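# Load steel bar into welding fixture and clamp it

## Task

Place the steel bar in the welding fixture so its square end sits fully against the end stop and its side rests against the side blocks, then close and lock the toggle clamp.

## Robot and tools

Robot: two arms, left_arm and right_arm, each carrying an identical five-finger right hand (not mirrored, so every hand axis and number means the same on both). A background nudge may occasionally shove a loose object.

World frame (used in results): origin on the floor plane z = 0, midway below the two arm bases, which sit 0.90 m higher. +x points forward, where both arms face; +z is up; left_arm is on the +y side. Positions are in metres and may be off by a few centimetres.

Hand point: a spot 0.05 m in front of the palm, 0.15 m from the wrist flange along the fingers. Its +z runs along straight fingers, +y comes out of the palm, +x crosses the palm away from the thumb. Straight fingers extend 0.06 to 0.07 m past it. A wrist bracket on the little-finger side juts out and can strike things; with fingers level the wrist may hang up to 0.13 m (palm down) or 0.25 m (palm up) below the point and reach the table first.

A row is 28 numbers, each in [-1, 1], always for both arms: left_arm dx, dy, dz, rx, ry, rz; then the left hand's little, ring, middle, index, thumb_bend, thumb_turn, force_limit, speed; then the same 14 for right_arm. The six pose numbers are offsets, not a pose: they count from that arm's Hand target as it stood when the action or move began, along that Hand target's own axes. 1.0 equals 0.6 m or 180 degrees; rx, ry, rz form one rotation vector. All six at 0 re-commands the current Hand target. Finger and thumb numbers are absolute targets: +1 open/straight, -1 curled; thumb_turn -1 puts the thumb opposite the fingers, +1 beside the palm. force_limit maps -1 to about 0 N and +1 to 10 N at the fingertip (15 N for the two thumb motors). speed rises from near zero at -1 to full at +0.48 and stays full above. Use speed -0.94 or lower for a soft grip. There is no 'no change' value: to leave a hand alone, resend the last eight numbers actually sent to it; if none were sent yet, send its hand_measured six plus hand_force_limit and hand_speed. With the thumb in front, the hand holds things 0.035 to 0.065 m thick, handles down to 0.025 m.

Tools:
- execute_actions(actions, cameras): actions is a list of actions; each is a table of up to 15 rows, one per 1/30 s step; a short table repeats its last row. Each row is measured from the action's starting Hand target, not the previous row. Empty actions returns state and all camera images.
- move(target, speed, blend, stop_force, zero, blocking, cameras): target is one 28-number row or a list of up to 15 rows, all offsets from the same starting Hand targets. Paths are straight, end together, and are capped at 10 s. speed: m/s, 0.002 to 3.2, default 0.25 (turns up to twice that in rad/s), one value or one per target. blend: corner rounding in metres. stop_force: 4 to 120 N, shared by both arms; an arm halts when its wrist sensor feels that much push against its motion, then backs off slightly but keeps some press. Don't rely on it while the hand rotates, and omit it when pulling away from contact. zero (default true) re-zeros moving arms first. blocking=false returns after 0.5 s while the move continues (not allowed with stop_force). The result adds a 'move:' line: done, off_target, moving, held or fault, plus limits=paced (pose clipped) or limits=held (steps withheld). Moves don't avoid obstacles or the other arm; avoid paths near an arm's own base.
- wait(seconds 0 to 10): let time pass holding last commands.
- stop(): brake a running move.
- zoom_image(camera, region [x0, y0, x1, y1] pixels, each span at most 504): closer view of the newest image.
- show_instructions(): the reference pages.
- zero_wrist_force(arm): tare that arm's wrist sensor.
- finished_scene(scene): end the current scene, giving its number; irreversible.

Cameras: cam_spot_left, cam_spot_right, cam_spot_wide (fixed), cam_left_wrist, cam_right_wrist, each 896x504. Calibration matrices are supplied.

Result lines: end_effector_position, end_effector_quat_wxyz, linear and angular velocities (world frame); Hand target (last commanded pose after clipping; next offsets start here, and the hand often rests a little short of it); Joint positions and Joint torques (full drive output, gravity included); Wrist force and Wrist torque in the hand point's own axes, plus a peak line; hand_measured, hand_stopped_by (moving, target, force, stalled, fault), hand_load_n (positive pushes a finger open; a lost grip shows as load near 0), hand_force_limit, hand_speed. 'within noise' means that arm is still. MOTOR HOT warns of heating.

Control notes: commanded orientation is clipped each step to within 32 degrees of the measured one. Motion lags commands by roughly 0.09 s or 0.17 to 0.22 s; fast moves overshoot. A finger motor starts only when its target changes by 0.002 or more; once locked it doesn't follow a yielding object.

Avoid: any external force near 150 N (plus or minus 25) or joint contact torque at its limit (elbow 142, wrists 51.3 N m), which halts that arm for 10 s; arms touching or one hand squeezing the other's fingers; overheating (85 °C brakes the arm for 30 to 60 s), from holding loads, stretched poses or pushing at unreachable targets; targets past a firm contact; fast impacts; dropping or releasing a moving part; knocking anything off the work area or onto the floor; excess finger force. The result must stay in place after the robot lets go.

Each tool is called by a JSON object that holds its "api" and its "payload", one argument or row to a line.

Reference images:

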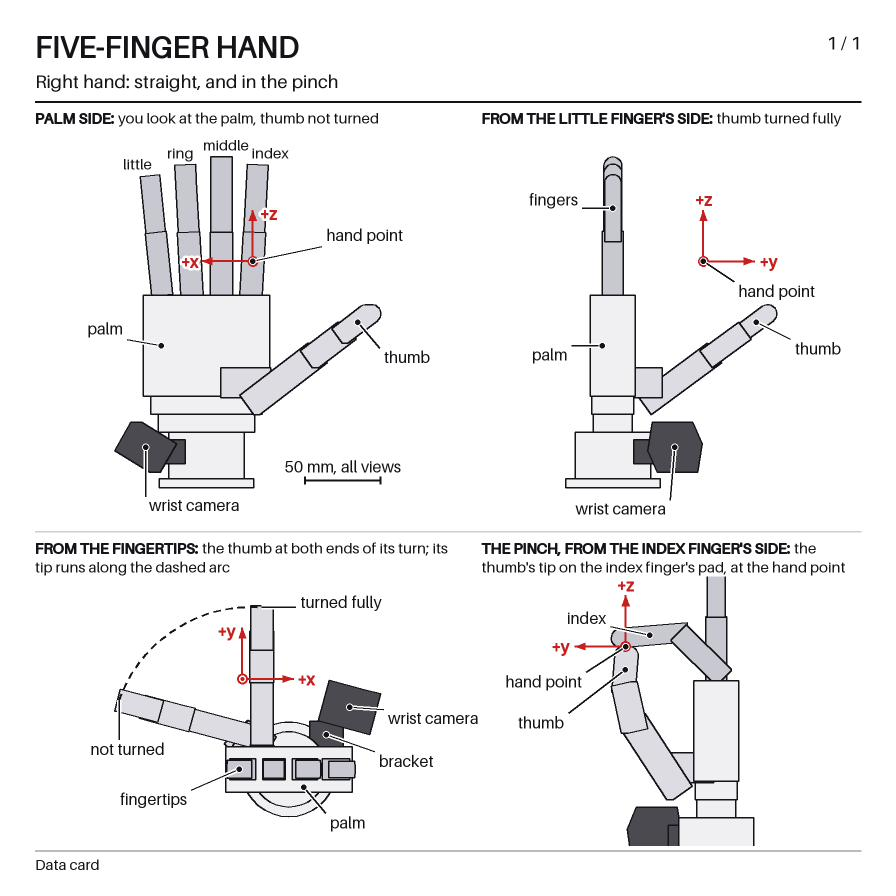

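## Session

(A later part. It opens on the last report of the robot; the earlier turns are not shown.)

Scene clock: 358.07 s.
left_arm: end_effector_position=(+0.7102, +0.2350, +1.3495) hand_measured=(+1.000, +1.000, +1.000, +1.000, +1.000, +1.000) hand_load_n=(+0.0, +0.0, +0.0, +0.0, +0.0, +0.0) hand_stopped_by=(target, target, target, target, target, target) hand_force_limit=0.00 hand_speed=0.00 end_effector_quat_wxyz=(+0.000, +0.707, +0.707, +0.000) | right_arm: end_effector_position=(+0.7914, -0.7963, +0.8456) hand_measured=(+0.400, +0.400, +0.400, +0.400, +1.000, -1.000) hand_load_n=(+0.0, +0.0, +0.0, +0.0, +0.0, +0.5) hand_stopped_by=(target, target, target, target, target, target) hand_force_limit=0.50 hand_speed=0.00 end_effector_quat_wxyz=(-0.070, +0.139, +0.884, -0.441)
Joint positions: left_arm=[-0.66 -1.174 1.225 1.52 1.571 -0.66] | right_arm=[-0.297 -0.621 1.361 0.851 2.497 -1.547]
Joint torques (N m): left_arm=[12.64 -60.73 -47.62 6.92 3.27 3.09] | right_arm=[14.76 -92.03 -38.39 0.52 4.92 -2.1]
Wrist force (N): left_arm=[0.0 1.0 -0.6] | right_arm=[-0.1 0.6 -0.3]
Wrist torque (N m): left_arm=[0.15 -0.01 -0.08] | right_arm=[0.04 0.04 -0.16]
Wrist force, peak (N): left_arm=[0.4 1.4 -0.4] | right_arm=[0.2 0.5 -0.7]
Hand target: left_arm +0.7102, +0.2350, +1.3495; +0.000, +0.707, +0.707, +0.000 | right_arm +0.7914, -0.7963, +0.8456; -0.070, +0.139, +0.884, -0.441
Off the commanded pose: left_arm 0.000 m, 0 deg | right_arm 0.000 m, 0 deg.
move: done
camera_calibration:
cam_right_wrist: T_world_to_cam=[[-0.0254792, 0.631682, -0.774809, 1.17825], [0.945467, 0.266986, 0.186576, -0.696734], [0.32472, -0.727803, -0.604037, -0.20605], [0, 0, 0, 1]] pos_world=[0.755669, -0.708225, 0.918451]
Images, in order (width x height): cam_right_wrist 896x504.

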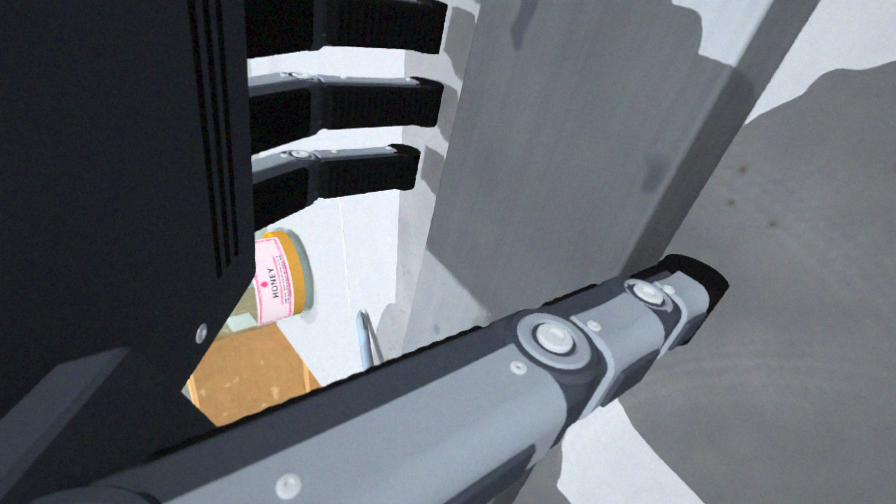

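{"api": "move", "payload": {
  "target": [0,0,0,0,0,0,1,1,1,1,1,1,0,0,0,-0.02,0.0267,0,0,0,0.4,0.4,0.4,0.4,1,-1,0.5,0],
  "speed": 0.02,
  "stop_force": 4
}}

{"api": "move", "payload": {
  "target": [
    [0,0,0,0,0,0,1,1,1,1,1,1,0,0,0,0,0,0,0,0,-0.3,-0.3,-0.3,-0.3,1,-1,0.6,-0.85],
    [0,0,0,0,0,0,1,1,1,1,1,1,0,0,0.0833,0,0,0,0,0,-0.3,-0.3,-0.3,-0.3,1,-1,0.6,-0.85]
  ],
  "speed": 0.06
}}

{"api": "move", "payload": {
  "target": [
    [0,0,0,0,0,0,1,1,1,1,1,1,0,0,0,0,0,0,0,0,0.35,0.35,0.35,0.35,1,-1,0.6,0],
    [0,0,0,0,0,0,1,1,1,1,1,1,0,0,0,0.004,-0.0053,0,0,0,0.35,0.35,0.35,0.35,1,-1,0.6,0],
    [0,0,0,0,0,0,1,1,1,1,1,1,0,0,-0.0467,0.004,-0.0053,0,0,0,0.35,0.35,0.35,0.35,1,-1,0.6,0]
  ],
  "speed": 0.05,
  "cameras": ["cam_right_wrist"]
}}

Scene clock: 374.77 s.
left_arm: end_effector_position=(+0.7102, +0.2350, +1.3495) hand_measured=(+1.000, +1.000, +1.000, +1.000, +1.000, +1.000) hand_load_n=(+0.0, -0.5, +0.0, +0.0, +0.0, +0.0) hand_stopped_by=(target, target, target, target, target, target) hand_force_limit=0.00 hand_speed=0.00 end_effector_quat_wxyz=(+0.000, +0.707, +0.707, +0.000) | right_arm: end_effector_position=(+0.7901, -0.8004, +0.8456) hand_measured=(+0.400, +0.400, +0.400, +0.400, +1.000, -1.000) hand_load_n=(+0.0, +0.0, +0.0, +0.0, +0.0, +0.0) hand_stopped_by=(target, target, target, target, target, target) hand_force_limit=0.50 hand_speed=0.00 end_effector_quat_wxyz=(-0.070, +0.139, +0.884, -0.441)
Joint positions: left_arm=[-0.66 -1.174 1.225 1.52 1.571 -0.66] | right_arm=[-0.303 -0.623 1.363 0.843 2.497 -1.556]
Joint torques (N m): left_arm=[13.05 -60.51 -47.49 7.06 3.17 3.11] | right_arm=[12.16 -90.35 -39.6 7.64 2.22 1.92]
Wrist force (N): left_arm=[0.1 1.0 -0.5] | right_arm=[0.1 0.4 -0.3]
Wrist torque (N m): left_arm=[0.13 -0.04 -0.07] | right_arm=[0.00 0.01 -0.16]
Wrist force, peak (N): left_arm=[-0.3 1.6 -0.5] | right_arm=[0.6 6.3 -8.7]
Hand target: left_arm +0.7102, +0.2350, +1.3495; +0.000, +0.707, +0.707, +0.000 | right_arm +0.7901, -0.8004, +0.8455; -0.070, +0.139, +0.884, -0.441 (not the last commanded pose)
Off the commanded pose: left_arm 0.000 m, 0 deg | right_arm 0.016 m, 0 deg.
move: contact (right_arm)

Scene clock: 377.53 s.
left_arm: end_effector_position=(+0.7102, +0.2350, +1.3495) hand_measured=(+1.000, +1.000, +1.000, +1.000, +1.000, +1.000) hand_load_n=(+0.0, +0.0, +0.0, +0.0, +0.0, +0.0) hand_stopped_by=(target, target, target, target, target, target) hand_force_limit=0.00 hand_speed=0.00 end_effector_quat_wxyz=(+0.000, +0.707, +0.707, +0.000) | right_arm: end_effector_position=(+0.7427, -0.7851, +0.8456) hand_measured=(-0.070, +0.000, +0.042, +0.002, +1.000, -1.000) hand_load_n=(+6.0, +1.5, +0.0, +11.5, +3.0, +7.0) hand_stopped_by=(force, force, force, force, target, target) hand_force_limit=0.60 hand_speed=-0.85 end_effector_quat_wxyz=(-0.070, +0.139, +0.884, -0.441)
Joint positions: left_arm=[-0.66 -1.174 1.225 1.52 1.571 -0.66] | right_arm=[-0.302 -0.681 1.492 0.774 2.497 -1.555]
Joint torques (N m): left_arm=[14.15 -60.5 -47.3 6.72 3.19 3.02] | right_arm=[10.91 -111.67 -13.34 2.18 3.48 -2.26]
Wrist force (N): left_arm=[0.0 0.9 -0.4] | right_arm=[-4.8 6.8 4.5]
Wrist torque (N m): left_arm=[0.11 -0.03 -0.09] | right_arm=[0.04 -0.01 0.26]
Wrist force, peak (N): left_arm=[0.5 1.4 -0.6] | right_arm=[-4.8 6.8 4.5]
Hand target: left_arm +0.7102, +0.2350, +1.3495; +0.000, +0.707, +0.707, +0.000 | right_arm +0.7426, -0.7851, +0.8456; -0.070, +0.139, +0.884, -0.441
Off the commanded pose: left_arm 0.000 m, 0 deg | right_arm 0.000 m, 0 deg.
move: done

Scene clock: 379.73 s.
left_arm: end_effector_position=(+0.7102, +0.2350, +1.3495) hand_measured=(+1.000, +1.000, +1.000, +1.000, +1.000, +1.000) hand_load_n=(+0.0, +0.0, +0.0, +0.0, +0.0, +0.0) hand_stopped_by=(target, target, target, target, target, target) hand_force_limit=0.00 hand_speed=0.00 end_effector_quat_wxyz=(+0.000, +0.707, +0.707, +0.000) | right_arm: end_effector_position=(+0.7703, -0.7898, +0.8455) hand_measured=(+0.350, +0.350, +0.350, +0.350, +1.000, -1.000) hand_load_n=(+0.0, +0.0, +0.0, +0.0, +0.0, +0.0) hand_stopped_by=(target, target, target, target, target, target) hand_force_limit=0.60 hand_speed=0.00 end_effector_quat_wxyz=(-0.069, +0.139, +0.884, -0.441)
Joint positions: left_arm=[-0.66 -1.174 1.225 1.52 1.571 -0.66] | right_arm=[-0.297 -0.648 1.419 0.819 2.497 -1.547]
Joint torques (N m): left_arm=[14.24 -60.28 -46.87 6.78 3.02 2.93] | right_arm=[-13.4 -87.48 -38.05 8.14 1.28 2.15]
Wrist force (N): left_arm=[0.2 1.1 -0.5] | right_arm=[0.4 0.6 -0.3]
Wrist torque (N m): left_arm=[0.16 -0.05 -0.07] | right_arm=[0.06 -0.06 0.00]
Wrist force, peak (N): left_arm=[0.2 1.5 -0.8] | right_arm=[-4.8 7.1 4.7]
Hand target: left_arm +0.7102, +0.2350, +1.3495; +0.000, +0.707, +0.707, +0.000 | right_arm +0.7705, -0.7899, +0.8456; -0.070, +0.139, +0.884, -0.441
Off the commanded pose: left_arm 0.000 m, 0 deg | right_arm 0.000 m, 0 deg.
move: done
camera_calibration:
cam_right_wrist: T_world_to_cam=[[-0.0255836, 0.631766, -0.774737, 1.17368], [0.945432, 0.2671, 0.186589, -0.678426], [0.324813, -0.727688, -0.604125, -0.194375], [0, 0, 0, 1]] pos_world=[0.734568, -0.701725, 0.918452]
Images, in order (width x height): cam_right_wrist 896x504.

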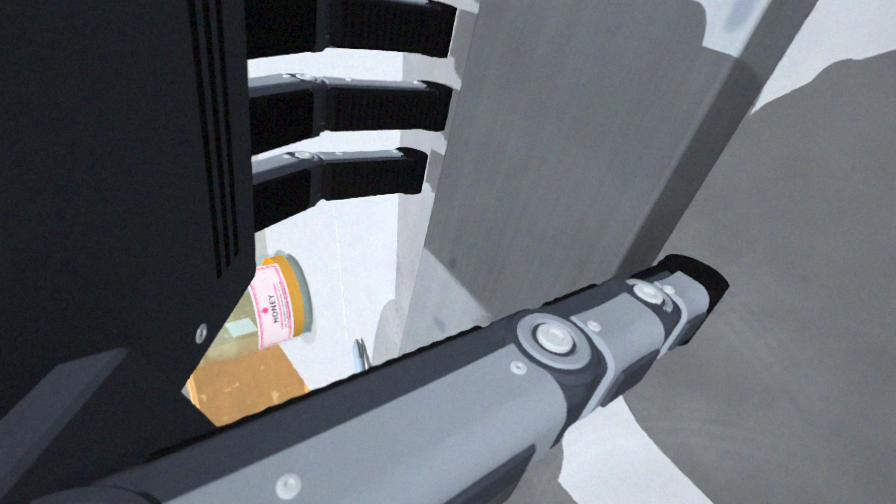

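{"api": "move", "payload": {
  "target": [0,0,0,0,0,0,1,1,1,1,1,1,0,0,0,-0.02,0.0267,0,0,0,0.35,0.35,0.35,0.35,1,-1,0.6,0],
  "speed": 0.02,
  "stop_force": 4
}}

{"api": "move", "payload": {
  "target": [
    [0,0,0,0,0,0,1,1,1,1,1,1,0,0,0,0,0,0,0,0,-0.3,-0.3,-0.3,-0.3,1,-1,0.6,-0.85],
    [0,0,0,0,0,0,1,1,1,1,1,1,0,0,0,0,0,0,0,0,-0.4,-0.4,-0.4,-0.4,1,-1,1.0,-0.6]
  ]
}}

{"api": "move", "payload": {
  "target": [0,0,0,0,0,0,1,1,1,1,1,1,0,0,0,0,0,0,0,0,-0.5,-0.5,-0.5,-0.5,1,-1,1.0,-0.5]
}}

Scene clock: 392.03 s.
left_arm: end_effector_position=(+0.7102, +0.2350, +1.3495) hand_measured=(+1.000, +1.000, +1.000, +1.000, +1.000, +1.000) hand_load_n=(+0.0, +0.0, +0.0, +0.0, +0.0, +0.0) hand_stopped_by=(target, target, target, target, target, target) hand_force_limit=0.00 hand_speed=0.00 end_effector_quat_wxyz=(+0.000, +0.707, +0.707, +0.000) | right_arm: end_effector_position=(+0.7690, -0.7944, +0.8455) hand_measured=(+0.350, +0.350, +0.350, +0.350, +1.000, -1.000) hand_load_n=(+0.0, +0.0, +0.0, +0.0, +0.0, +0.0) hand_stopped_by=(target, target, target, target, target, target) hand_force_limit=0.60 hand_speed=0.00 end_effector_quat_wxyz=(-0.070, +0.139, +0.884, -0.441)
Joint positions: left_arm=[-0.66 -1.174 1.225 1.52 1.571 -0.66] | right_arm=[-0.303 -0.65 1.421 0.811 2.497 -1.557]
Joint torques (N m): left_arm=[14.08 -60.8 -47.48 6.99 3.01 3.04] | right_arm=[10.61 -88.83 -36.99 7.7 5.63 1.86]
Wrist force (N): left_arm=[0.0 1.0 -0.5] | right_arm=[0.0 0.7 -0.3]
Wrist torque (N m): left_arm=[0.14 -0.02 -0.09] | right_arm=[0.06 -0.01 -0.18]
Wrist force, peak (N): left_arm=[0.1 1.2 -1.0] | right_arm=[0.7 6.6 -8.5]
Hand target: left_arm +0.7102, +0.2350, +1.3495; +0.000, +0.707, +0.707, +0.000 | right_arm +0.7690, -0.7944, +0.8455; -0.070, +0.139, +0.884, -0.441 (not the last commanded pose)
Off the commanded pose: left_arm 0.000 m, 0 deg | right_arm 0.015 m, 0 deg.
move: contact (right_arm)

Scene clock: 393.83 s.
left_arm: end_effector_position=(+0.7102, +0.2350, +1.3495) hand_measured=(+1.000, +1.000, +1.000, +1.000, +1.000, +1.000) hand_load_n=(+0.0, +0.0, +0.0, +0.0, +0.0, -0.5) hand_stopped_by=(target, target, target, target, target, target) hand_force_limit=0.00 hand_speed=0.00 end_effector_quat_wxyz=(+0.000, +0.707, +0.707, +0.000) | right_arm: end_effector_position=(+0.7690, -0.7944, +0.8455) hand_measured=(-0.106, -0.036, +0.004, -0.012, +1.000, -1.000) hand_load_n=(+7.0, +10.0, +10.0, +14.0, +7.5, +9.5) hand_stopped_by=(force, force, force, force, target, target) hand_force_limit=1.00 hand_speed=-0.60 end_effector_quat_wxyz=(-0.070, +0.139, +0.884, -0.441)
Joint positions: left_arm=[-0.66 -1.174 1.225 1.52 1.571 -0.66] | right_arm=[-0.303 -0.65 1.421 0.811 2.497 -1.557]
Joint torques (N m): left_arm=[14.96 -62.29 -47.13 6.69 3.15 2.86] | right_arm=[1.37 -108.52 -36.43 6.41 2.65 1.53]
Wrist force (N): left_arm=[0.2 1.0 -0.6] | right_arm=[-0.4 6.1 -0.3]
Wrist torque (N m): left_arm=[0.15 -0.04 -0.07] | right_arm=[-0.42 -0.07 0.03]
Wrist force, peak (N): left_arm=[0.5 1.4 -0.9] | right_arm=[3.3 1.5 9.8]
Hand target: left_arm +0.7102, +0.2350, +1.3495; +0.000, +0.707, +0.707, +0.000 | right_arm +0.7690, -0.7944, +0.8455; -0.070, +0.139, +0.884, -0.441
Off the commanded pose: left_arm 0.000 m, 0 deg | right_arm 0.000 m, 0 deg.
move: done

Scene clock: 394.33 s.
left_arm: end_effector_position=(+0.7102, +0.2350, +1.3495) hand_measured=(+1.000, +1.000, +1.000, +1.000, +1.000, +1.000) hand_load_n=(+0.0, +0.0, +0.0, +0.0, +0.0, +0.0) hand_stopped_by=(target, target, target, target, target, target) hand_force_limit=0.00 hand_speed=0.00 end_effector_quat_wxyz=(+0.000, +0.707, +0.707, +0.000) | right_arm: end_effector_position=(+0.7690, -0.7944, +0.8455) hand_measured=(-0.122, -0.042, +0.004, -0.012, +1.000, -1.000) hand_load_n=(+14.0, +12.0, +9.0, +12.0, +8.5, +9.5) hand_stopped_by=(force, force, force, force, target, target) hand_force_limit=1.00 hand_speed=-0.50 end_effector_quat_wxyz=(-0.070, +0.139, +0.884, -0.441)
Joint positions: left_arm=[-0.66 -1.174 1.225 1.52 1.571 -0.66] | right_arm=[-0.303 -0.65 1.421 0.811 2.497 -1.557]
Joint torques (N m): left_arm=[14.24 -60.9 -47.29 7.16 3.15 2.84] | right_arm=[-4.48 -112.28 -36.02 6.46 2.05 1.5]
Wrist force (N): left_arm=[0.1 1.1 0.0] | right_arm=[1.6 5.4 1.2]
Wrist torque (N m): left_arm=[0.12 -0.05 -0.08] | right_arm=[-0.38 -0.38 -0.13]
Wrist force, peak (N): left_arm=[0.0 1.3 -0.7] | right_arm=[-0.5 6.1 -0.2]
Hand target: left_arm +0.7102, +0.2350, +1.3495; +0.000, +0.707, +0.707, +0.000 | right_arm +0.7690, -0.7944, +0.8455; -0.070, +0.139, +0.884, -0.441
Off the commanded pose: left_arm 0.000 m, 0 deg | right_arm 0.000 m, 0 deg.
move: done

{"api": "move", "payload": {
  "target": [0,0,0,0,0,0,1,1,1,1,1,1,0,0,0,0,0,0,0,0,-0.6,-0.6,-0.6,-0.6,1,-1,1.0,-0.4]
}}

{"api": "move", "payload": {
  "target": [0,0,0,0,0,0,1,1,1,1,1,1,0,0,0,-0.04,-0.03,0,0,0,-0.6,-0.6,-0.6,-0.6,1,-1,1.0,-0.4],
  "speed": 0.05,
  "cameras": ["cam_right_wrist"]
}}

Scene clock: 401.33 s.
left_arm: end_effector_position=(+0.7102, +0.2350, +1.3495) hand_measured=(+1.000, +1.000, +1.000, +1.000, +1.000, +1.000) hand_load_n=(+0.0, +0.0, +0.0, +0.0, +0.0, +0.0) hand_stopped_by=(target, target, target, target, target, target) hand_force_limit=0.00 hand_speed=0.00 end_effector_quat_wxyz=(+0.000, +0.707, +0.707, +0.000) | right_arm: end_effector_position=(+0.7690, -0.7944, +0.8455) hand_measured=(-0.122, -0.042, +0.000, -0.012, +1.000, -1.000) hand_load_n=(+13.5, +12.0, +11.5, +12.0, +8.0, +9.5) hand_stopped_by=(force, force, force, force, target, target) hand_force_limit=1.00 hand_speed=-0.40 end_effector_quat_wxyz=(-0.070, +0.139, +0.884, -0.441)
Joint positions: left_arm=[-0.66 -1.174 1.225 1.52 1.571 -0.66] | right_arm=[-0.303 -0.65 1.421 0.811 2.497 -1.557]
Joint torques (N m): left_arm=[15.03 -60.99 -47.09 7 2.82 2.93] | right_arm=[-13.02 -112.78 -32.81 3.39 0.3 0.38]
Wrist force (N): left_arm=[0.0 0.7 -0.7] | right_arm=[1.9 4.1 2.8]
Wrist torque (N m): left_arm=[0.11 -0.01 -0.09] | right_arm=[-0.36 -0.43 -0.15]
Wrist force, peak (N): left_arm=[0.0 1.4 -0.6] | right_arm=[1.8 5.6 1.2]
Hand target: left_arm +0.7102, +0.2350, +1.3495; +0.000, +0.707, +0.707, +0.000 | right_arm +0.7690, -0.7944, +0.8455; -0.070, +0.139, +0.884, -0.441
Off the commanded pose: left_arm 0.000 m, 0 deg | right_arm 0.000 m, 0 deg.
move: done

Scene clock: 402.37 s.
left_arm: end_effector_position=(+0.7102, +0.2350, +1.3495) hand_measured=(+1.000, +1.000, +1.000, +1.000, +1.000, +1.000) hand_load_n=(+0.0, +0.0, +0.0, +0.0, +0.0, +0.0) hand_stopped_by=(target, target, target, target, target, target) hand_force_limit=0.00 hand_speed=0.00 end_effector_quat_wxyz=(+0.000, +0.707, +0.707, +0.000) | right_arm: end_effector_position=(+0.7690, -0.7945, +0.8752) hand_measured=(-0.122, -0.042, +0.000, -0.012, +1.000, -0.998) hand_load_n=(+10.0, +10.5, +12.0, +14.0, +8.0, +13.0) hand_stopped_by=(force, force, force, force, target, target) hand_force_limit=1.00 hand_speed=-0.40 end_effector_quat_wxyz=(-0.070, +0.139, +0.884, -0.441)
Joint positions: left_arm=[-0.66 -1.174 1.225 1.52 1.571 -0.66] | right_arm=[-0.303 -0.683 1.423 0.843 2.497 -1.557]
Joint torques (N m): left_arm=[14.62 -60.63 -47.08 6.94 3.02 2.85] | right_arm=[-13.92 -126.56 -22.14 9.85 9.54 -0.52]
Wrist force (N): left_arm=[0.0 1.1 -0.5] | right_arm=[0.3 18.0 12.9]
Wrist torque (N m): left_arm=[0.14 -0.01 -0.08] | right_arm=[0.50 -0.30 0.12]
Wrist force, peak (N): left_arm=[-0.1 1.3 -0.5] | right_arm=[-0.8 18.7 13.7]
Hand target: left_arm +0.7102, +0.2350, +1.3495; +0.000, +0.707, +0.707, +0.000 | right_arm +0.7690, -0.7945, +0.8755; -0.070, +0.139, +0.884, -0.441
Off the commanded pose: left_arm 0.000 m, 0 deg | right_arm 0.000 m, 0 deg.
move: done
camera_calibration:
cam_right_wrist: T_world_to_cam=[[-0.025578, 0.63172, -0.774775, 1.19954], [0.945502, 0.266952, 0.186448, -0.681487], [0.32461, -0.727782, -0.60412, -0.179413], [0, 0, 0, 1]] pos_world=[0.733269, -0.706425, 0.948052]
Images, in order (width x height): cam_right_wrist 896x504.

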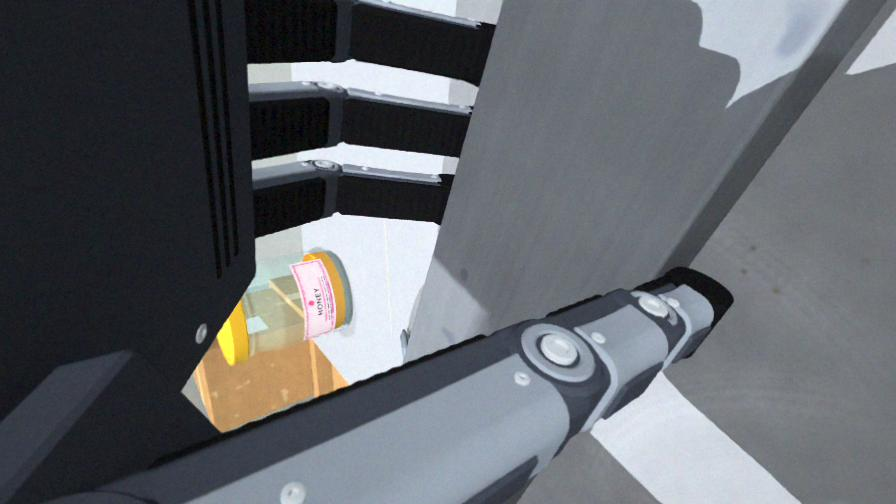

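{"api": "move", "payload": {
  "target": [0,0,0,0,0,0,1,1,1,1,1,1,0,0,0,-0.3213,-0.241,0,0,0,-0.6,-0.6,-0.6,-0.6,1,-1,1.0,-0.4],
  "speed": 0.13
}}

{"api": "move", "payload": {
  "target": [0,0,0,0,0,0,1,1,1,1,1,1,0,0,0.1427,0.281,-0.5515,0,-0.2533,-0.19,-0.6,-0.6,-0.6,-0.6,1,-1,1.0,-0.4],
  "speed": 0.18,
  "cameras": ["cam_right_wrist"]
}}

{"api": "zoom_image", "payload": {
  "camera": "cam_right_wrist",
  "region": [392, 0, 896, 504]
}}

Scene clock: 460.53 s.
left_arm: end_effector_position=(+0.7102, +0.2350, +1.3495) hand_measured=(+1.000, +1.000, +1.000, +1.000, +1.000, +1.000) hand_load_n=(+0.0, +0.0, +0.0, +0.0, +0.0, +0.0) hand_stopped_by=(target, target, target, target, target, target) hand_force_limit=0.00 hand_speed=0.00 end_effector_quat_wxyz=(+0.000, +0.707, +0.707, +0.000) | right_arm: end_effector_position=(+0.7690, -0.7947, +1.1162) hand_measured=(-0.122, -0.042, +0.000, -0.012, +1.000, -0.998) hand_load_n=(+10.0, +10.5, +12.0, +14.0, +8.0, +13.0) hand_stopped_by=(force, force, force, force, target, target) hand_force_limit=1.00 hand_speed=-0.40 end_effector_quat_wxyz=(-0.070, +0.139, +0.884, -0.441)
Joint positions: left_arm=[-0.66 -1.174 1.225 1.52 1.571 -0.66] | right_arm=[-0.304 -0.905 1.337 1.15 2.497 -1.558]
Joint torques (N m): left_arm=[13.12 -59.49 -46.4 6.83 3.22 2.48] | right_arm=[3.07 -117.66 -54.73 10.68 7.54 2.22]
Wrist force (N): left_arm=[0.2 1.1 -0.1] | right_arm=[0.0 17.7 12.9]
Wrist torque (N m): left_arm=[0.13 -0.05 -0.07] | right_arm=[0.49 -0.22 0.20]
Wrist force, peak (N): left_arm=[0.5 1.4 -0.8] | right_arm=[0.3 19.9 14.4]
Hand target: left_arm +0.7102, +0.2350, +1.3495; +0.000, +0.707, +0.707, +0.000 | right_arm +0.7691, -0.7947, +1.1165; -0.070, +0.139, +0.884, -0.441
Off the commanded pose: left_arm 0.000 m, 0 deg | right_arm 0.000 m, 0 deg.
move: done

Scene clock: 463.97 s.
left_arm: end_effector_position=(+0.7102, +0.2350, +1.3495) hand_measured=(+1.000, +1.000, +1.000, +1.000, +1.000, +1.000) hand_load_n=(+0.0, +0.0, +0.0, +0.0, +0.0, +0.0) hand_stopped_by=(target, target, target, target, target, target) hand_force_limit=0.00 hand_speed=0.00 end_effector_quat_wxyz=(+0.000, +0.707, +0.707, +0.000) | right_arm: end_effector_position=(+0.7997, -0.4204, +1.1805) hand_measured=(-0.122, -0.042, +0.000, -0.012, +1.000, -0.998) hand_load_n=(+10.0, +10.5, +12.0, +14.0, +8.0, +13.0) hand_stopped_by=(force, force, force, force, target, target) hand_force_limit=1.00 hand_speed=-0.40 end_effector_quat_wxyz=(+0.150, -0.299, +0.843, -0.421)
Joint positions: left_arm=[-0.66 -1.174 1.225 1.52 1.571 -0.66] | right_arm=[0.109 -1.163 1.491 0.617 2.307 -2.393]
Joint torques (N m): left_arm=[13.92 -60.98 -46.96 6.93 2.93 2.7] | right_arm=[13.97 -104.37 -61.3 -1.75 -0.66 -1.09]
Wrist force (N): left_arm=[0.3 0.9 -0.6] | right_arm=[0.7 17.4 12.5]
Wrist torque (N m): left_arm=[0.12 -0.05 -0.07] | right_arm=[0.52 -0.25 0.39]
Wrist force, peak (N): left_arm=[0.3 1.3 -0.8] | right_arm=[0.4 17.5 14.5]
Hand target: left_arm +0.7102, +0.2350, +1.3495; +0.000, +0.707, +0.707, +0.000 | right_arm +0.7998, -0.4203, +1.1805; +0.150, -0.300, +0.843, -0.421
Off the commanded pose: left_arm 0.000 m, 0 deg | right_arm 0.000 m, 0 deg.
move: done
camera_calibration:
cam_right_wrist: T_world_to_cam=[[-0.542957, 0.323468, -0.774962, 1.48502], [0.291515, 0.93805, 0.187298, -0.0631451], [0.787538, -0.124219, -0.603617, 0.15024], [0, 0, 0, 1]] pos_world=[0.706389, -0.402459, 1.25335]
Images, in order (width x height): cam_right_wrist 896x504.

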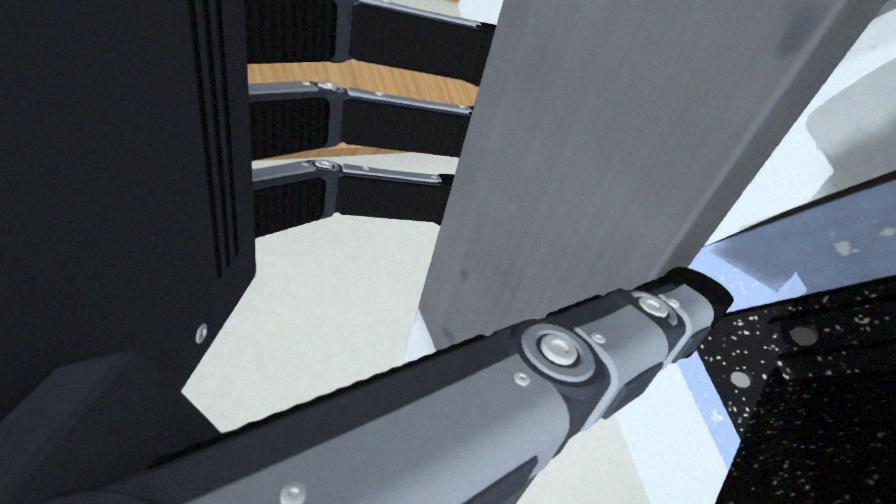

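Scaled by 1.000.

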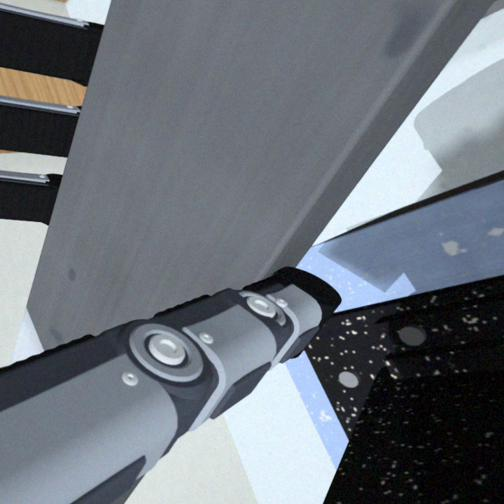

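{"api": "move", "payload": {
  "target": [0,0,0,0,0,0,1,1,1,1,1,1,0,0,-0.4168,0.3577,-0.3365,0,-0.2533,-0.19,-0.6,-0.6,-0.6,-0.6,1,-1,1.0,-0.4],
  "speed": 0.18,
  "cameras": ["cam_left_wrist"]
}}

{"api": "zoom_image", "payload": {
  "camera": "cam_left_wrist",
  "region": [330, 190, 580, 420]
}}

Scene clock: 479.63 s.
left_arm: end_effector_position=(+0.7102, +0.2350, +1.3495) hand_measured=(+1.000, +1.000, +1.000, +1.000, +1.000, +1.000) hand_load_n=(+0.0, +0.0, +0.0, +0.0, +0.0, +0.0) hand_stopped_by=(target, target, target, target, target, target) hand_force_limit=0.00 hand_speed=0.00 end_effector_quat_wxyz=(+0.000, +0.707, +0.707, +0.000) | right_arm: end_effector_position=(+0.8105, -0.0374, +1.1304) hand_measured=(-0.122, -0.042, +0.000, -0.012, +1.000, -0.998) hand_load_n=(+10.0, +10.5, +12.0, +14.0, +8.0, +12.5) hand_stopped_by=(force, force, force, force, target, target) hand_force_limit=1.00 hand_speed=-0.40 end_effector_quat_wxyz=(-0.333, +0.665, -0.598, +0.299)
Joint positions: left_arm=[-0.66 -1.174 1.225 1.52 1.571 -0.66] | right_arm=[0.405 -1.059 1.383 0.342 1.808 -2.958]
Joint torques (N m): left_arm=[14.66 -62.89 -47.23 6.88 2.83 3.02] | right_arm=[13.89 -99.64 -66.11 2.75 -3.07 -2.4]
Wrist force (N): left_arm=[-0.1 1.1 -0.7] | right_arm=[0.6 17.4 12.5]
Wrist torque (N m): left_arm=[0.16 0.00 -0.08] | right_arm=[0.45 -0.28 0.34]
Wrist force, peak (N): left_arm=[-0.1 1.4 -0.9] | right_arm=[1.7 17.1 13.7]
Hand target: left_arm +0.7102, +0.2350, +1.3495; +0.000, +0.707, +0.707, +0.000 | right_arm +0.8105, -0.0372, +1.1303; -0.333, +0.665, -0.598, +0.298
Off the commanded pose: left_arm 0.000 m, 0 deg | right_arm 0.000 m, 0 deg.
move: done
camera_calibration:
cam_left_wrist: T_world_to_cam=[[0.950842, 0.309595, -0.00715173, -0.7416], [0.276763, -0.839193, 0.468142, -0.627181], [0.138932, -0.447108, -0.883624, 1.31232], [0, 0, 0, 1]] pos_world=[0.696401, 0.290017, 1.4479]
Images, in order (width x height): cam_left_wrist 896x504.

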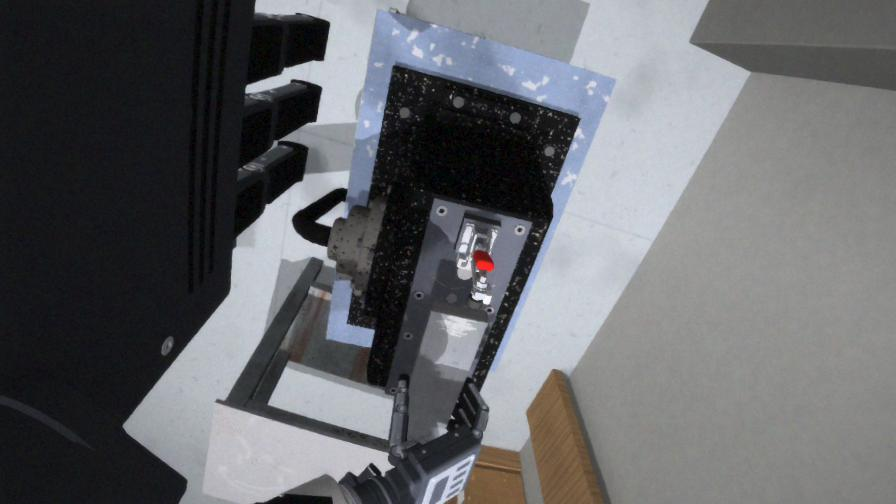

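Scaled by 2.016 from the camera's 896x504 image, which has a finer 1280x720 frame.

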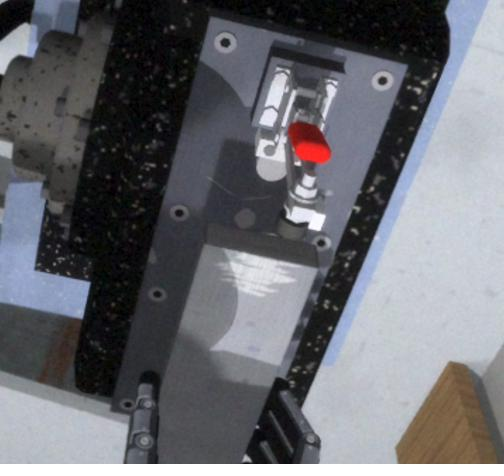

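{"api": "move", "payload": {
  "target": [0,0,0,0,0,0,1,1,1,1,1,1,0,0,0.01,0.0832,0.0624,0,-0.0067,-0.005,-0.6,-0.6,-0.6,-0.6,1,-1,1.0,-0.4],
  "speed": 0.1
}}

{"api": "move", "payload": {
  "target": [0,0,0,0,0,0,1,1,1,1,1,1,0,0,0,0.032,0.024,0,0,0,-0.6,-0.6,-0.6,-0.6,1,-1,1.0,-0.4],
  "speed": 0.02,
  "stop_force": 7,
  "cameras": ["cam_left_wrist"]
}}

{"api": "zoom_image", "payload": {
  "camera": "cam_left_wrist",
  "region": [330, 190, 580, 420]
}}

Scene clock: 530.77 s.
left_arm: end_effector_position=(+0.7102, +0.2350, +1.3495) hand_measured=(+1.000, +1.000, +1.000, +1.000, +1.000, +1.000) hand_load_n=(+0.0, +0.0, +0.0, +0.0, +0.0, +0.0) hand_stopped_by=(target, target, target, target, target, target) hand_force_limit=0.00 hand_speed=0.00 end_effector_quat_wxyz=(+0.000, +0.707, +0.707, +0.000) | right_arm: end_effector_position=(+0.8111, -0.0431, +1.0682) hand_measured=(-0.122, -0.042, +0.000, -0.012, +1.000, -0.998) hand_load_n=(+10.0, +10.5, +12.0, +14.0, +8.0, +13.0) hand_stopped_by=(force, force, force, force, target, target) hand_force_limit=1.00 hand_speed=-0.40 end_effector_quat_wxyz=(-0.337, +0.673, -0.589, +0.294)
Joint positions: left_arm=[-0.66 -1.174 1.225 1.52 1.571 -0.66] | right_arm=[0.392 -1.029 1.452 0.237 1.776 -2.983]
Joint torques (N m): left_arm=[14.1 -62.38 -47.07 6.93 3.11 2.63] | right_arm=[-12.22 -97.62 -37.98 -4.49 -2.95 -2.32]
Wrist force (N): left_arm=[-0.3 0.9 0.0] | right_arm=[0.7 17.5 12.1]
Wrist torque (N m): left_arm=[0.10 0.01 -0.10] | right_arm=[0.48 -0.29 0.34]
Wrist force, peak (N): left_arm=[-0.2 1.5 -0.5] | right_arm=[1.1 19.0 13.2]
Hand target: left_arm +0.7102, +0.2350, +1.3495; +0.000, +0.707, +0.707, +0.000 | right_arm +0.8111, -0.0431, +1.0679; -0.337, +0.673, -0.589, +0.294
Off the commanded pose: left_arm 0.000 m, 0 deg | right_arm 0.000 m, 0 deg.
move: done

Scene clock: 533.27 s.
left_arm: end_effector_position=(+0.7102, +0.2350, +1.3495) hand_measured=(+1.000, +1.000, +1.000, +1.000, +1.000, +1.000) hand_load_n=(+0.0, +0.0, +0.0, +0.0, +0.0, +0.0) hand_stopped_by=(target, target, target, target, target, target) hand_force_limit=0.00 hand_speed=0.00 end_effector_quat_wxyz=(+0.000, +0.707, +0.707, +0.000) | right_arm: end_effector_position=(+0.8111, -0.0431, +1.0470) hand_measured=(-0.122, -0.042, +0.000, -0.012, +1.000, -0.998) hand_load_n=(+10.5, +10.5, +11.5, +14.0, +8.0, +12.5) hand_stopped_by=(force, force, force, force, target, target) hand_force_limit=1.00 hand_speed=-0.40 end_effector_quat_wxyz=(-0.337, +0.673, -0.589, +0.294)
Joint positions: left_arm=[-0.66 -1.174 1.225 1.52 1.571 -0.66] | right_arm=[0.392 -1.015 1.469 0.205 1.776 -2.983]
Joint torques (N m): left_arm=[14.72 -61.2 -46.86 6.48 2.86 2.53] | right_arm=[-7.13 -112.06 -55.32 4.37 -2.01 -1.3]
Wrist force (N): left_arm=[0.1 0.7 -0.3] | right_arm=[-1.1 10.3 8.2]
Wrist torque (N m): left_arm=[0.08 -0.04 -0.08] | right_arm=[0.27 -0.22 0.23]
Wrist force, peak (N): left_arm=[-0.4 1.3 -1.0] | right_arm=[1.0 17.8 12.2]
Hand target: left_arm +0.7102, +0.2350, +1.3495; +0.000, +0.707, +0.707, +0.000 | right_arm +0.8111, -0.0431, +1.0471; -0.337, +0.673, -0.589, +0.294 (not the last commanded pose)
Off the commanded pose: left_arm 0.000 m, 0 deg | right_arm 0.003 m, 0 deg.
move: contact (right_arm)
camera_calibration:
cam_left_wrist: T_world_to_cam=[[0.950842, 0.309595, -0.00715173, -0.7416], [0.276763, -0.839193, 0.468142, -0.627181], [0.138932, -0.447108, -0.883624, 1.31232], [0, 0, 0, 1]] pos_world=[0.696401, 0.290017, 1.4479]
Images, in order (width x height): cam_left_wrist 896x504.

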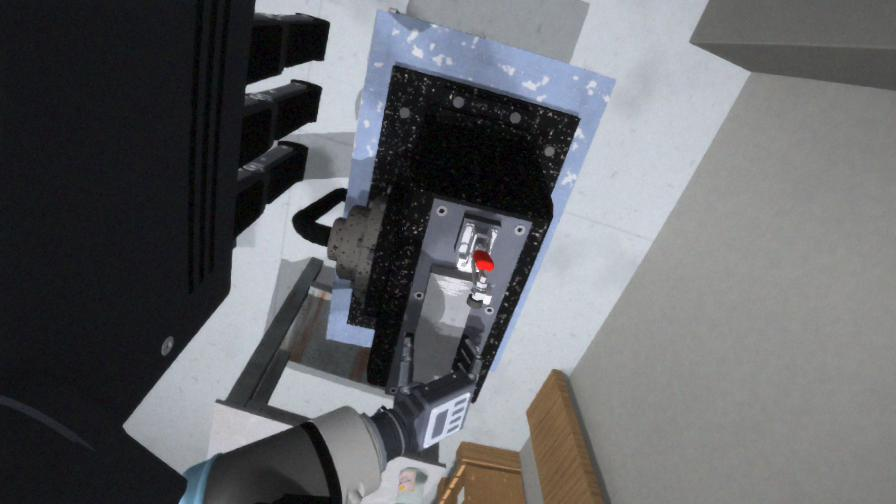

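Scaled by 2.016 from the camera's 896x504 image, which has a finer 1280x720 frame.

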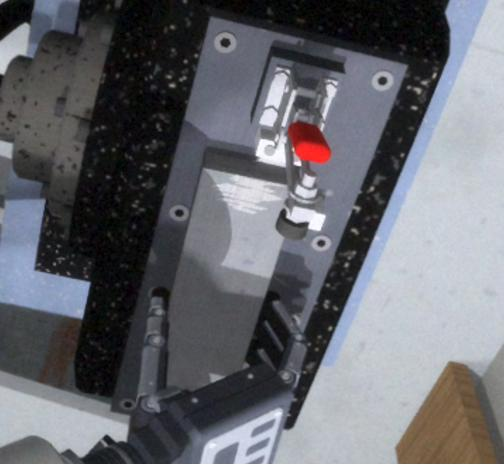

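{"api": "move", "payload": {
  "target": [0,0,0,0,0,0,1,1,1,1,1,1,0,0,0,0.0016,0.0012,0,0,0,-0.6,-0.6,-0.6,-0.6,1,-1,1.0,-0.4],
  "speed": 0.01
}}

{"api": "move", "payload": {
  "target": [0,0,0,0,0,0,1,1,1,1,1,1,0,0,0,-0.0008,-0.0006,0,0,0,0.35,0.35,0.35,0.35,1,-1,1.0,0],
  "speed": 0.02
}}

{"api": "move", "payload": {
  "target": [0,0,0,0,0,0,1,1,1,1,1,1,0,0,0,-0.03,0.04,0,0,0,0.35,0.35,0.35,0.35,1,-1,1.0,0],
  "speed": 0.02,
  "stop_force": 15
}}

Scene clock: 543.97 s.
left_arm: end_effector_position=(+0.7102, +0.2350, +1.3495) hand_measured=(+1.000, +1.000, +1.000, +1.000, +1.000, +1.000) hand_load_n=(+0.0, +0.0, +0.0, +0.0, +0.0, +0.0) hand_stopped_by=(target, target, target, target, target, target) hand_force_limit=0.00 hand_speed=0.00 end_effector_quat_wxyz=(+0.000, +0.707, +0.707, +0.000) | right_arm: end_effector_position=(+0.8112, -0.0431, +1.0461) hand_measured=(-0.122, -0.042, +0.000, -0.012, +1.000, -0.998) hand_load_n=(+8.5, +8.5, +10.0, +12.0, +8.5, +12.0) hand_stopped_by=(force, force, force, force, target, target) hand_force_limit=1.00 hand_speed=-0.40 end_effector_quat_wxyz=(-0.337, +0.673, -0.589, +0.294)
Joint positions: left_arm=[-0.66 -1.174 1.225 1.52 1.571 -0.66] | right_arm=[0.392 -1.014 1.47 0.204 1.776 -2.983]
Joint torques (N m): left_arm=[15.35 -60.3 -46.73 6.73 2.99 2.45] | right_arm=[-7.69 -65.28 -24.21 -5.3 -1.67 -1.69]
Wrist force (N): left_arm=[0.0 1.0 -0.5] | right_arm=[3.4 -3.5 -13.8]
Wrist torque (N m): left_arm=[0.14 -0.02 -0.08] | right_arm=[-0.60 0.28 0.04]
Wrist force, peak (N): left_arm=[0.3 1.6 -0.5] | right_arm=[3.4 -3.5 -13.8]
Hand target: left_arm +0.7102, +0.2350, +1.3495; +0.000, +0.707, +0.707, +0.000 | right_arm +0.8111, -0.0431, +1.0459; -0.337, +0.673, -0.589, +0.294
Off the commanded pose: left_arm 0.000 m, 0 deg | right_arm 0.000 m, 0 deg.
move: done

Scene clock: 544.67 s.
left_arm: end_effector_position=(+0.7102, +0.2350, +1.3495) hand_measured=(+1.000, +1.000, +1.000, +1.000, +1.000, +1.000) hand_load_n=(+0.0, +0.0, +0.0, +0.0, +0.0, +0.0) hand_stopped_by=(target, target, target, target, target, target) hand_force_limit=0.00 hand_speed=0.00 end_effector_quat_wxyz=(+0.000, +0.707, +0.707, +0.000) | right_arm: end_effector_position=(+0.8111, -0.0431, +1.0464) hand_measured=(+0.350, +0.350, +0.350, +0.350, +1.000, -1.000) hand_load_n=(+0.0, +0.0, +0.0, +0.0, +0.0, +0.0) hand_stopped_by=(target, target, target, target, target, target) hand_force_limit=1.00 hand_speed=0.00 end_effector_quat_wxyz=(-0.337, +0.673, -0.589, +0.294)
Joint positions: left_arm=[-0.66 -1.174 1.225 1.52 1.571 -0.66] | right_arm=[0.392 -1.014 1.47 0.205 1.776 -2.983]
Joint torques (N m): left_arm=[15.11 -60.89 -46.58 6.86 2.95 2.48] | right_arm=[2.83 -95.42 -48.95 4.63 1.52 -1.54]
Wrist force (N): left_arm=[-0.1 1.1 -0.9] | right_arm=[1.0 0.1 -0.9]
Wrist torque (N m): left_arm=[0.17 0.00 -0.09] | right_arm=[0.02 -0.14 0.10]
Wrist force, peak (N): left_arm=[0.3 1.2 -0.8] | right_arm=[-2.9 0.4 -25.0]
Hand target: left_arm +0.7102, +0.2350, +1.3495; +0.000, +0.707, +0.707, +0.000 | right_arm +0.8111, -0.0431, +1.0465; -0.337, +0.673, -0.589, +0.294
Off the commanded pose: left_arm 0.000 m, 0 deg | right_arm 0.000 m, 0 deg.
move: done

Scene clock: 546.43 s.
left_arm: end_effector_position=(+0.7102, +0.2350, +1.3495) hand_measured=(+1.000, +1.000, +1.000, +1.000, +1.000, +1.000) hand_load_n=(+0.0, +0.0, +0.0, +0.0, +0.0, +0.0) hand_stopped_by=(target, target, target, target, target, target) hand_force_limit=0.00 hand_speed=0.00 end_effector_quat_wxyz=(+0.000, +0.707, +0.707, +0.000) | right_arm: end_effector_position=(+0.8205, -0.0418, +1.0465) hand_measured=(+0.350, +0.350, +0.350, +0.350, +1.000, -1.000) hand_load_n=(+0.0, +0.0, +0.0, +0.0, +2.5, +2.0) hand_stopped_by=(target, target, target, target, target, target) hand_force_limit=1.00 hand_speed=0.00 end_effector_quat_wxyz=(-0.337, +0.673, -0.589, +0.294)
Joint positions: left_arm=[-0.66 -1.174 1.225 1.52 1.571 -0.66] | right_arm=[0.389 -1.002 1.449 0.212 1.774 -2.985]
Joint torques (N m): left_arm=[12.74 -62.28 -46.45 6.81 3.19 2.3] | right_arm=[8.37 -92.35 -30.68 -6.85 5.97 1.29]
Wrist force (N): left_arm=[0.0 0.9 -0.4] | right_arm=[0.3 3.9 -16.4]
Wrist torque (N m): left_arm=[0.11 -0.03 -0.09] | right_arm=[-0.42 0.16 0.20]
Wrist force, peak (N): left_arm=[-0.2 1.6 -0.8] | right_arm=[1.0 6.2 -25.9]
Hand target: left_arm +0.7102, +0.2350, +1.3495; +0.000, +0.707, +0.707, +0.000 | right_arm +0.8205, -0.0418, +1.0465; -0.337, +0.673, -0.589, +0.294 (not the last commanded pose)
Off the commanded pose: left_arm 0.000 m, 0 deg | right_arm 0.021 m, 0 deg.
move: contact (right_arm)

{"api": "move", "payload": {
  "target": [0,0,0,0,0,0,1,1,1,1,1,1,0,0,0,0,0,0,0,0,0.6,-0.3,-0.3,-0.3,1,-1,0.5,-0.88]
}}

{"api": "move", "payload": {
  "target": [0,0,0,0,0,0,1,1,1,1,1,1,0,0,-0.0499,-0.002,0.0027,0,0,0,0.6,-0.3,-0.3,-0.3,1,-1,0.5,-0.88],
  "speed": 0.012,
  "stop_force": 14,
  "cameras": ["cam_left_wrist"]
}}

{"api": "zoom_image", "payload": {
  "camera": "cam_left_wrist",
  "region": [380, 190, 540, 350]
}}

Scene clock: 565.10 s.
left_arm: end_effector_position=(+0.7102, +0.2350, +1.3495) hand_measured=(+1.000, +1.000, +1.000, +1.000, +1.000, +1.000) hand_load_n=(+0.0, +0.0, +0.0, +0.0, +0.0, +0.0) hand_stopped_by=(target, target, target, target, target, target) hand_force_limit=0.00 hand_speed=0.00 end_effector_quat_wxyz=(+0.000, +0.707, +0.707, +0.000) | right_arm: end_effector_position=(+0.8205, -0.0418, +1.0465) hand_measured=(+0.600, -0.036, +0.020, +0.020, +1.000, -1.000) hand_load_n=(+0.0, +11.5, +9.5, +9.5, +4.0, +2.5) hand_stopped_by=(target, force, force, force, target, target) hand_force_limit=0.50 hand_speed=-0.88 end_effector_quat_wxyz=(-0.337, +0.673, -0.589, +0.294)
Joint positions: left_arm=[-0.66 -1.174 1.225 1.52 1.571 -0.66] | right_arm=[0.389 -1.002 1.449 0.212 1.774 -2.985]
Joint torques (N m): left_arm=[14.3 -61.62 -46.53 6.84 2.71 2.44] | right_arm=[9.42 -92.9 -30.44 0.96 4.85 1.46]
Wrist force (N): left_arm=[0.0 1.0 -0.5] | right_arm=[-1.1 -0.8 5.6]
Wrist torque (N m): left_arm=[0.14 -0.02 -0.09] | right_arm=[-0.13 -0.31 0.13]
Wrist force, peak (N): left_arm=[0.0 1.4 -0.7] | right_arm=[0.5 4.2 -16.9]
Hand target: left_arm +0.7102, +0.2350, +1.3495; +0.000, +0.707, +0.707, +0.000 | right_arm +0.8205, -0.0418, +1.0465; -0.337, +0.673, -0.589, +0.294
Off the commanded pose: left_arm 0.000 m, 0 deg | right_arm 0.000 m, 0 deg.
move: done

Scene clock: 567.57 s.
left_arm: end_effector_position=(+0.7102, +0.2350, +1.3495) hand_measured=(+1.000, +1.000, +1.000, +1.000, +1.000, +1.000) hand_load_n=(+0.0, +0.0, +0.0, +0.0, +0.0, +0.0) hand_stopped_by=(target, target, target, target, target, target) hand_force_limit=0.00 hand_speed=0.00 end_effector_quat_wxyz=(+0.000, +0.707, +0.707, +0.000) | right_arm: end_effector_position=(+0.8195, -0.0279, +1.0465) hand_measured=(+0.600, -0.036, +0.020, +0.020, +1.000, -1.000) hand_load_n=(+0.0, +11.0, +7.5, +7.0, +5.0, -1.5) hand_stopped_by=(target, force, force, force, target, target) hand_force_limit=0.50 hand_speed=-0.88 end_effector_quat_wxyz=(-0.337, +0.673, -0.589, +0.294)
Joint positions: left_arm=[-0.66 -1.174 1.225 1.52 1.571 -0.66] | right_arm=[0.406 -0.99 1.43 0.222 1.787 -2.975]
Joint torques (N m): left_arm=[14.84 -62.21 -46.03 6.87 2.63 2.39] | right_arm=[-8.37 -100.92 -29.86 -5.34 -4.37 -1.66]
Wrist force (N): left_arm=[0.0 1.0 -0.5] | right_arm=[8.4 2.3 -4.2]
Wrist torque (N m): left_arm=[0.14 -0.02 -0.08] | right_arm=[-0.36 -0.16 -0.15]
Wrist force, peak (N): left_arm=[-0.2 1.6 -0.3] | right_arm=[17.3 0.8 -5.5]
Hand target: left_arm +0.7102, +0.2350, +1.3495; +0.000, +0.707, +0.707, +0.000 | right_arm +0.8195, -0.0279, +1.0465; -0.337, +0.673, -0.589, +0.294 (not the last commanded pose)
Off the commanded pose: left_arm 0.000 m, 0 deg | right_arm 0.016 m, 0 deg.
move: contact (right_arm)
camera_calibration:
cam_left_wrist: T_world_to_cam=[[0.950842, 0.309595, -0.00715173, -0.7416], [0.276763, -0.839193, 0.468142, -0.627181], [0.138932, -0.447108, -0.883624, 1.31232], [0, 0, 0, 1]] pos_world=[0.696401, 0.290017, 1.4479]
Images, in order (width x height): cam_left_wrist 896x504.

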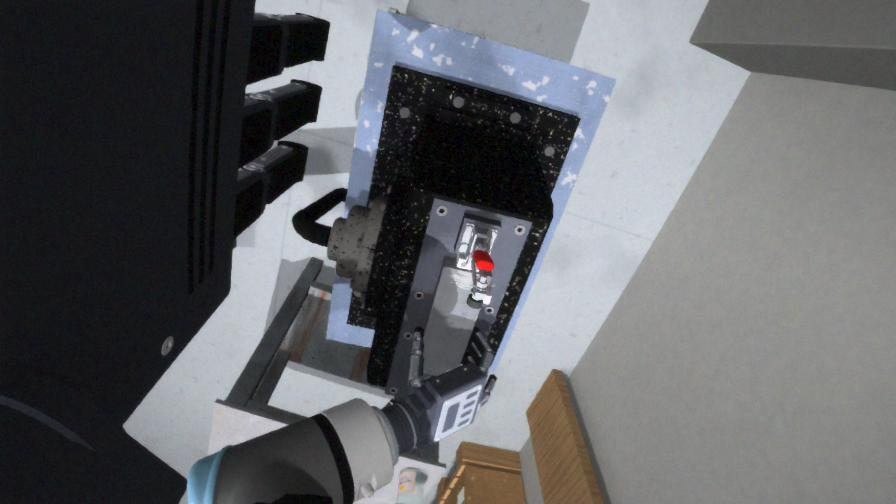

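Scaled by 3.150 from the camera's 896x504 image, which has a finer 1280x720 frame.

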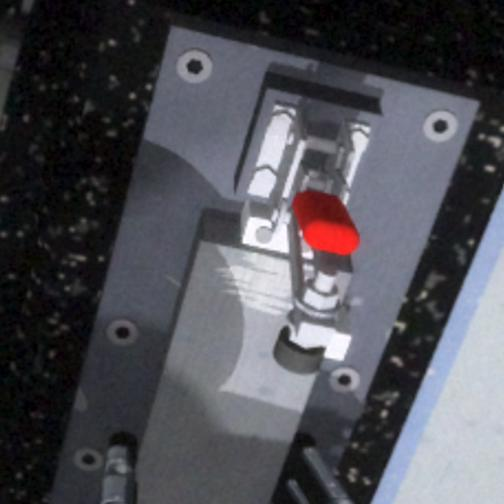

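{"api": "move", "payload": {
  "target": [0,0,0,0,0,0,1,1,1,1,1,1,0,0,0,0,0,0,0,0,0.4,0.4,0.4,0.4,1,-1,0.5,0]
}}

{"api": "move", "payload": {
  "target": [0,0,0,0,0,0,1,1,1,1,1,1,0,0,0,-0.03,0.04,0,0,0,0.4,0.4,0.4,0.4,1,-1,0.5,0],
  "speed": 0.015,
  "stop_force": 18
}}

Scene clock: 576.10 s.
left_arm: end_effector_position=(+0.7102, +0.2350, +1.3495) hand_measured=(+1.000, +1.000, +1.000, +1.000, +1.000, +1.000) hand_load_n=(+0.0, +0.0, +0.0, +0.0, +0.0, +0.0) hand_stopped_by=(target, target, target, target, target, target) hand_force_limit=0.00 hand_speed=0.00 end_effector_quat_wxyz=(+0.000, +0.707, +0.707, +0.000) | right_arm: end_effector_position=(+0.8195, -0.0279, +1.0465) hand_measured=(+0.400, +0.400, +0.400, +0.400, +1.000, -1.000) hand_load_n=(+0.0, +0.0, +0.0, +0.0, +3.5, -3.0) hand_stopped_by=(target, target, target, target, target, target) hand_force_limit=0.50 hand_speed=0.00 end_effector_quat_wxyz=(-0.337, +0.673, -0.589, +0.294)
Joint positions: left_arm=[-0.66 -1.174 1.225 1.52 1.571 -0.66] | right_arm=[0.406 -0.99 1.43 0.222 1.787 -2.975]
Joint torques (N m): left_arm=[14.66 -61.86 -46.68 7.05 2.66 2.37] | right_arm=[-8.26 -88.81 -40.68 -4.78 1.23 -1.74]
Wrist force (N): left_arm=[-0.2 1.0 -0.5] | right_arm=[4.7 5.5 -18.4]
Wrist torque (N m): left_arm=[0.13 0.01 -0.10] | right_arm=[-0.47 0.01 -0.07]
Wrist force, peak (N): left_arm=[0.2 1.4 -0.7] | right_arm=[4.9 5.5 -19.2]
Hand target: left_arm +0.7102, +0.2350, +1.3495; +0.000, +0.707, +0.707, +0.000 | right_arm +0.8195, -0.0279, +1.0465; -0.337, +0.673, -0.589, +0.294
Off the commanded pose: left_arm 0.000 m, 0 deg | right_arm 0.000 m, 0 deg.
move: done

Scene clock: 577.53 s.
left_arm: end_effector_position=(+0.7102, +0.2350, +1.3495) hand_measured=(+1.000, +1.000, +1.000, +1.000, +1.000, +1.000) hand_load_n=(+0.0, +0.0, +0.0, +0.0, +0.0, +0.0) hand_stopped_by=(target, target, target, target, target, target) hand_force_limit=0.00 hand_speed=0.00 end_effector_quat_wxyz=(+0.000, +0.707, +0.707, +0.000) | right_arm: end_effector_position=(+0.8212, -0.0277, +1.0465) hand_measured=(+0.400, +0.400, +0.400, +0.400, +1.000, -1.000) hand_load_n=(+0.0, +0.0, +0.0, +0.0, +7.0, -2.0) hand_stopped_by=(target, target, target, target, target, target) hand_force_limit=0.50 hand_speed=0.00 end_effector_quat_wxyz=(-0.337, +0.673, -0.589, +0.294)
Joint positions: left_arm=[-0.66 -1.174 1.225 1.52 1.571 -0.66] | right_arm=[0.405 -0.988 1.426 0.223 1.787 -2.975]
Joint torques (N m): left_arm=[14.15 -61.84 -45.73 6.96 2.8 2.5] | right_arm=[4.52 -90.21 -38.67 -14.04 5.61 2.27]
Wrist force (N): left_arm=[0.4 0.8 -0.7] | right_arm=[4.8 12.2 -36.6]
Wrist torque (N m): left_arm=[0.12 -0.07 -0.06] | right_arm=[-0.85 0.34 0.18]
Wrist force, peak (N): left_arm=[0.1 1.3 -0.5] | right_arm=[5.2 13.4 -42.8]
Hand target: left_arm +0.7102, +0.2350, +1.3495; +0.000, +0.707, +0.707, +0.000 | right_arm +0.8212, -0.0277, +1.0465; -0.337, +0.673, -0.589, +0.294 (not the last commanded pose)
Off the commanded pose: left_arm 0.000 m, 0 deg | right_arm 0.028 m, 0 deg.
move: contact (right_arm)

{"api": "move", "payload": {
  "target": [
    [0,0,0,0,0,0,1,1,1,1,1,1,0,0,0,0.004,-0.0053,0,0,0,0.4,0.4,0.4,0.4,1,-1,0.5,0],
    [0,0,0,0,0,0,1,1,1,1,1,1,0,0,0,-0.156,-0.1253,0,0,0,0.4,0.4,0.4,0.4,1,-1,0.5,0]
  ],
  "speed": [0.02,0.15],
  "cameras": ["cam_left_wrist"]
}}

{"api": "zoom_image", "payload": {
  "camera": "cam_left_wrist",
  "region": [380, 190, 540, 350]
}}

{"api": "zoom_image", "payload": {
  "camera": "cam_left_wrist",
  "region": [360, 290, 520, 450]
}}

Scene clock: 593.10 s.
left_arm: end_effector_position=(+0.7102, +0.2350, +1.3495) hand_measured=(+1.000, +1.000, +1.000, +1.000, +1.000, +1.000) hand_load_n=(+0.0, +0.0, +0.0, +0.0, +0.0, +0.0) hand_stopped_by=(target, target, target, target, target, target) hand_force_limit=0.00 hand_speed=0.00 end_effector_quat_wxyz=(+0.000, +0.707, +0.707, +0.000) | right_arm: end_effector_position=(+0.8172, -0.0283, +1.1662) hand_measured=(+0.400, +0.400, +0.400, +0.400, +1.000, -1.000) hand_load_n=(+0.0, +0.0, +0.0, +0.0, +0.0, +0.0) hand_stopped_by=(target, target, target, target, target, target) hand_force_limit=0.50 hand_speed=0.00 end_effector_quat_wxyz=(-0.337, +0.673, -0.589, +0.294)
Joint positions: left_arm=[-0.66 -1.174 1.225 1.52 1.571 -0.66] | right_arm=[0.406 -1.062 1.321 0.403 1.788 -2.974]
Joint torques (N m): left_arm=[15.92 -61.24 -46.28 6.83 2.47 2.33] | right_arm=[-11.36 -99.92 -53.28 4.5 -2.53 1.72]
Wrist force (N): left_arm=[0.0 0.8 -0.6] | right_arm=[1.5 -0.3 -0.6]
Wrist torque (N m): left_arm=[0.12 -0.01 -0.09] | right_arm=[-0.02 -0.20 -0.06]
Wrist force, peak (N): left_arm=[0.0 1.7 -0.6] | right_arm=[4.7 12.3 -37.0]
Hand target: left_arm +0.7102, +0.2350, +1.3495; +0.000, +0.707, +0.707, +0.000 | right_arm +0.8173, -0.0283, +1.1665; -0.337, +0.673, -0.589, +0.294
Off the commanded pose: left_arm 0.000 m, 0 deg | right_arm 0.000 m, 0 deg.
move: done
camera_calibration:
cam_left_wrist: T_world_to_cam=[[0.950842, 0.309595, -0.00715173, -0.7416], [0.276763, -0.839193, 0.468142, -0.627181], [0.138932, -0.447108, -0.883624, 1.31232], [0, 0, 0, 1]] pos_world=[0.696401, 0.290017, 1.4479]
Images, in order (width x height): cam_left_wrist 896x504.

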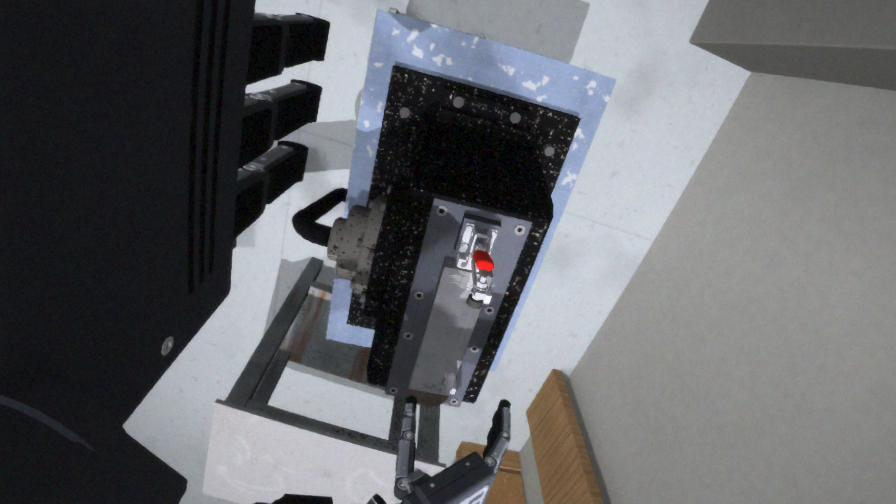

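Scaled by 3.150 from the camera's 896x504 image, which has a finer 1280x720 frame.

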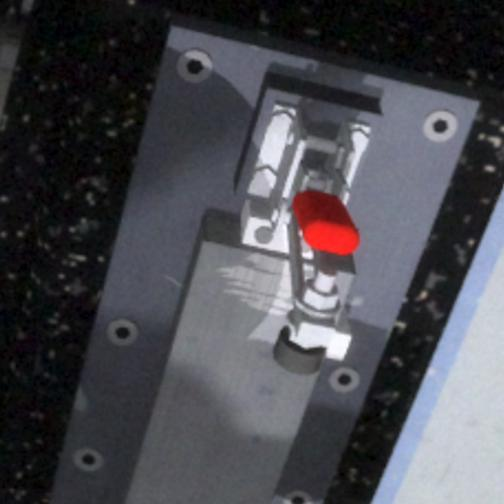

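Scaled by 3.150 from the camera's 896x504 image, which has a finer 1280x720 frame.

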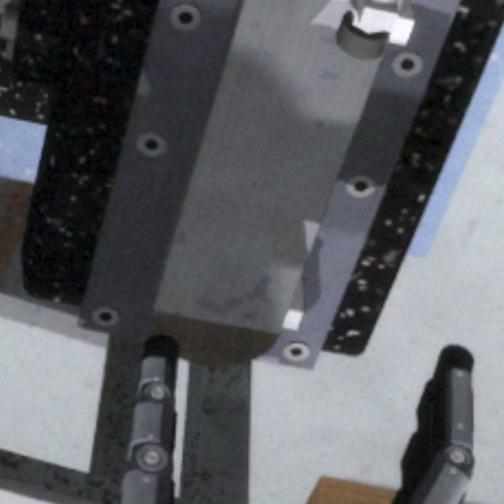

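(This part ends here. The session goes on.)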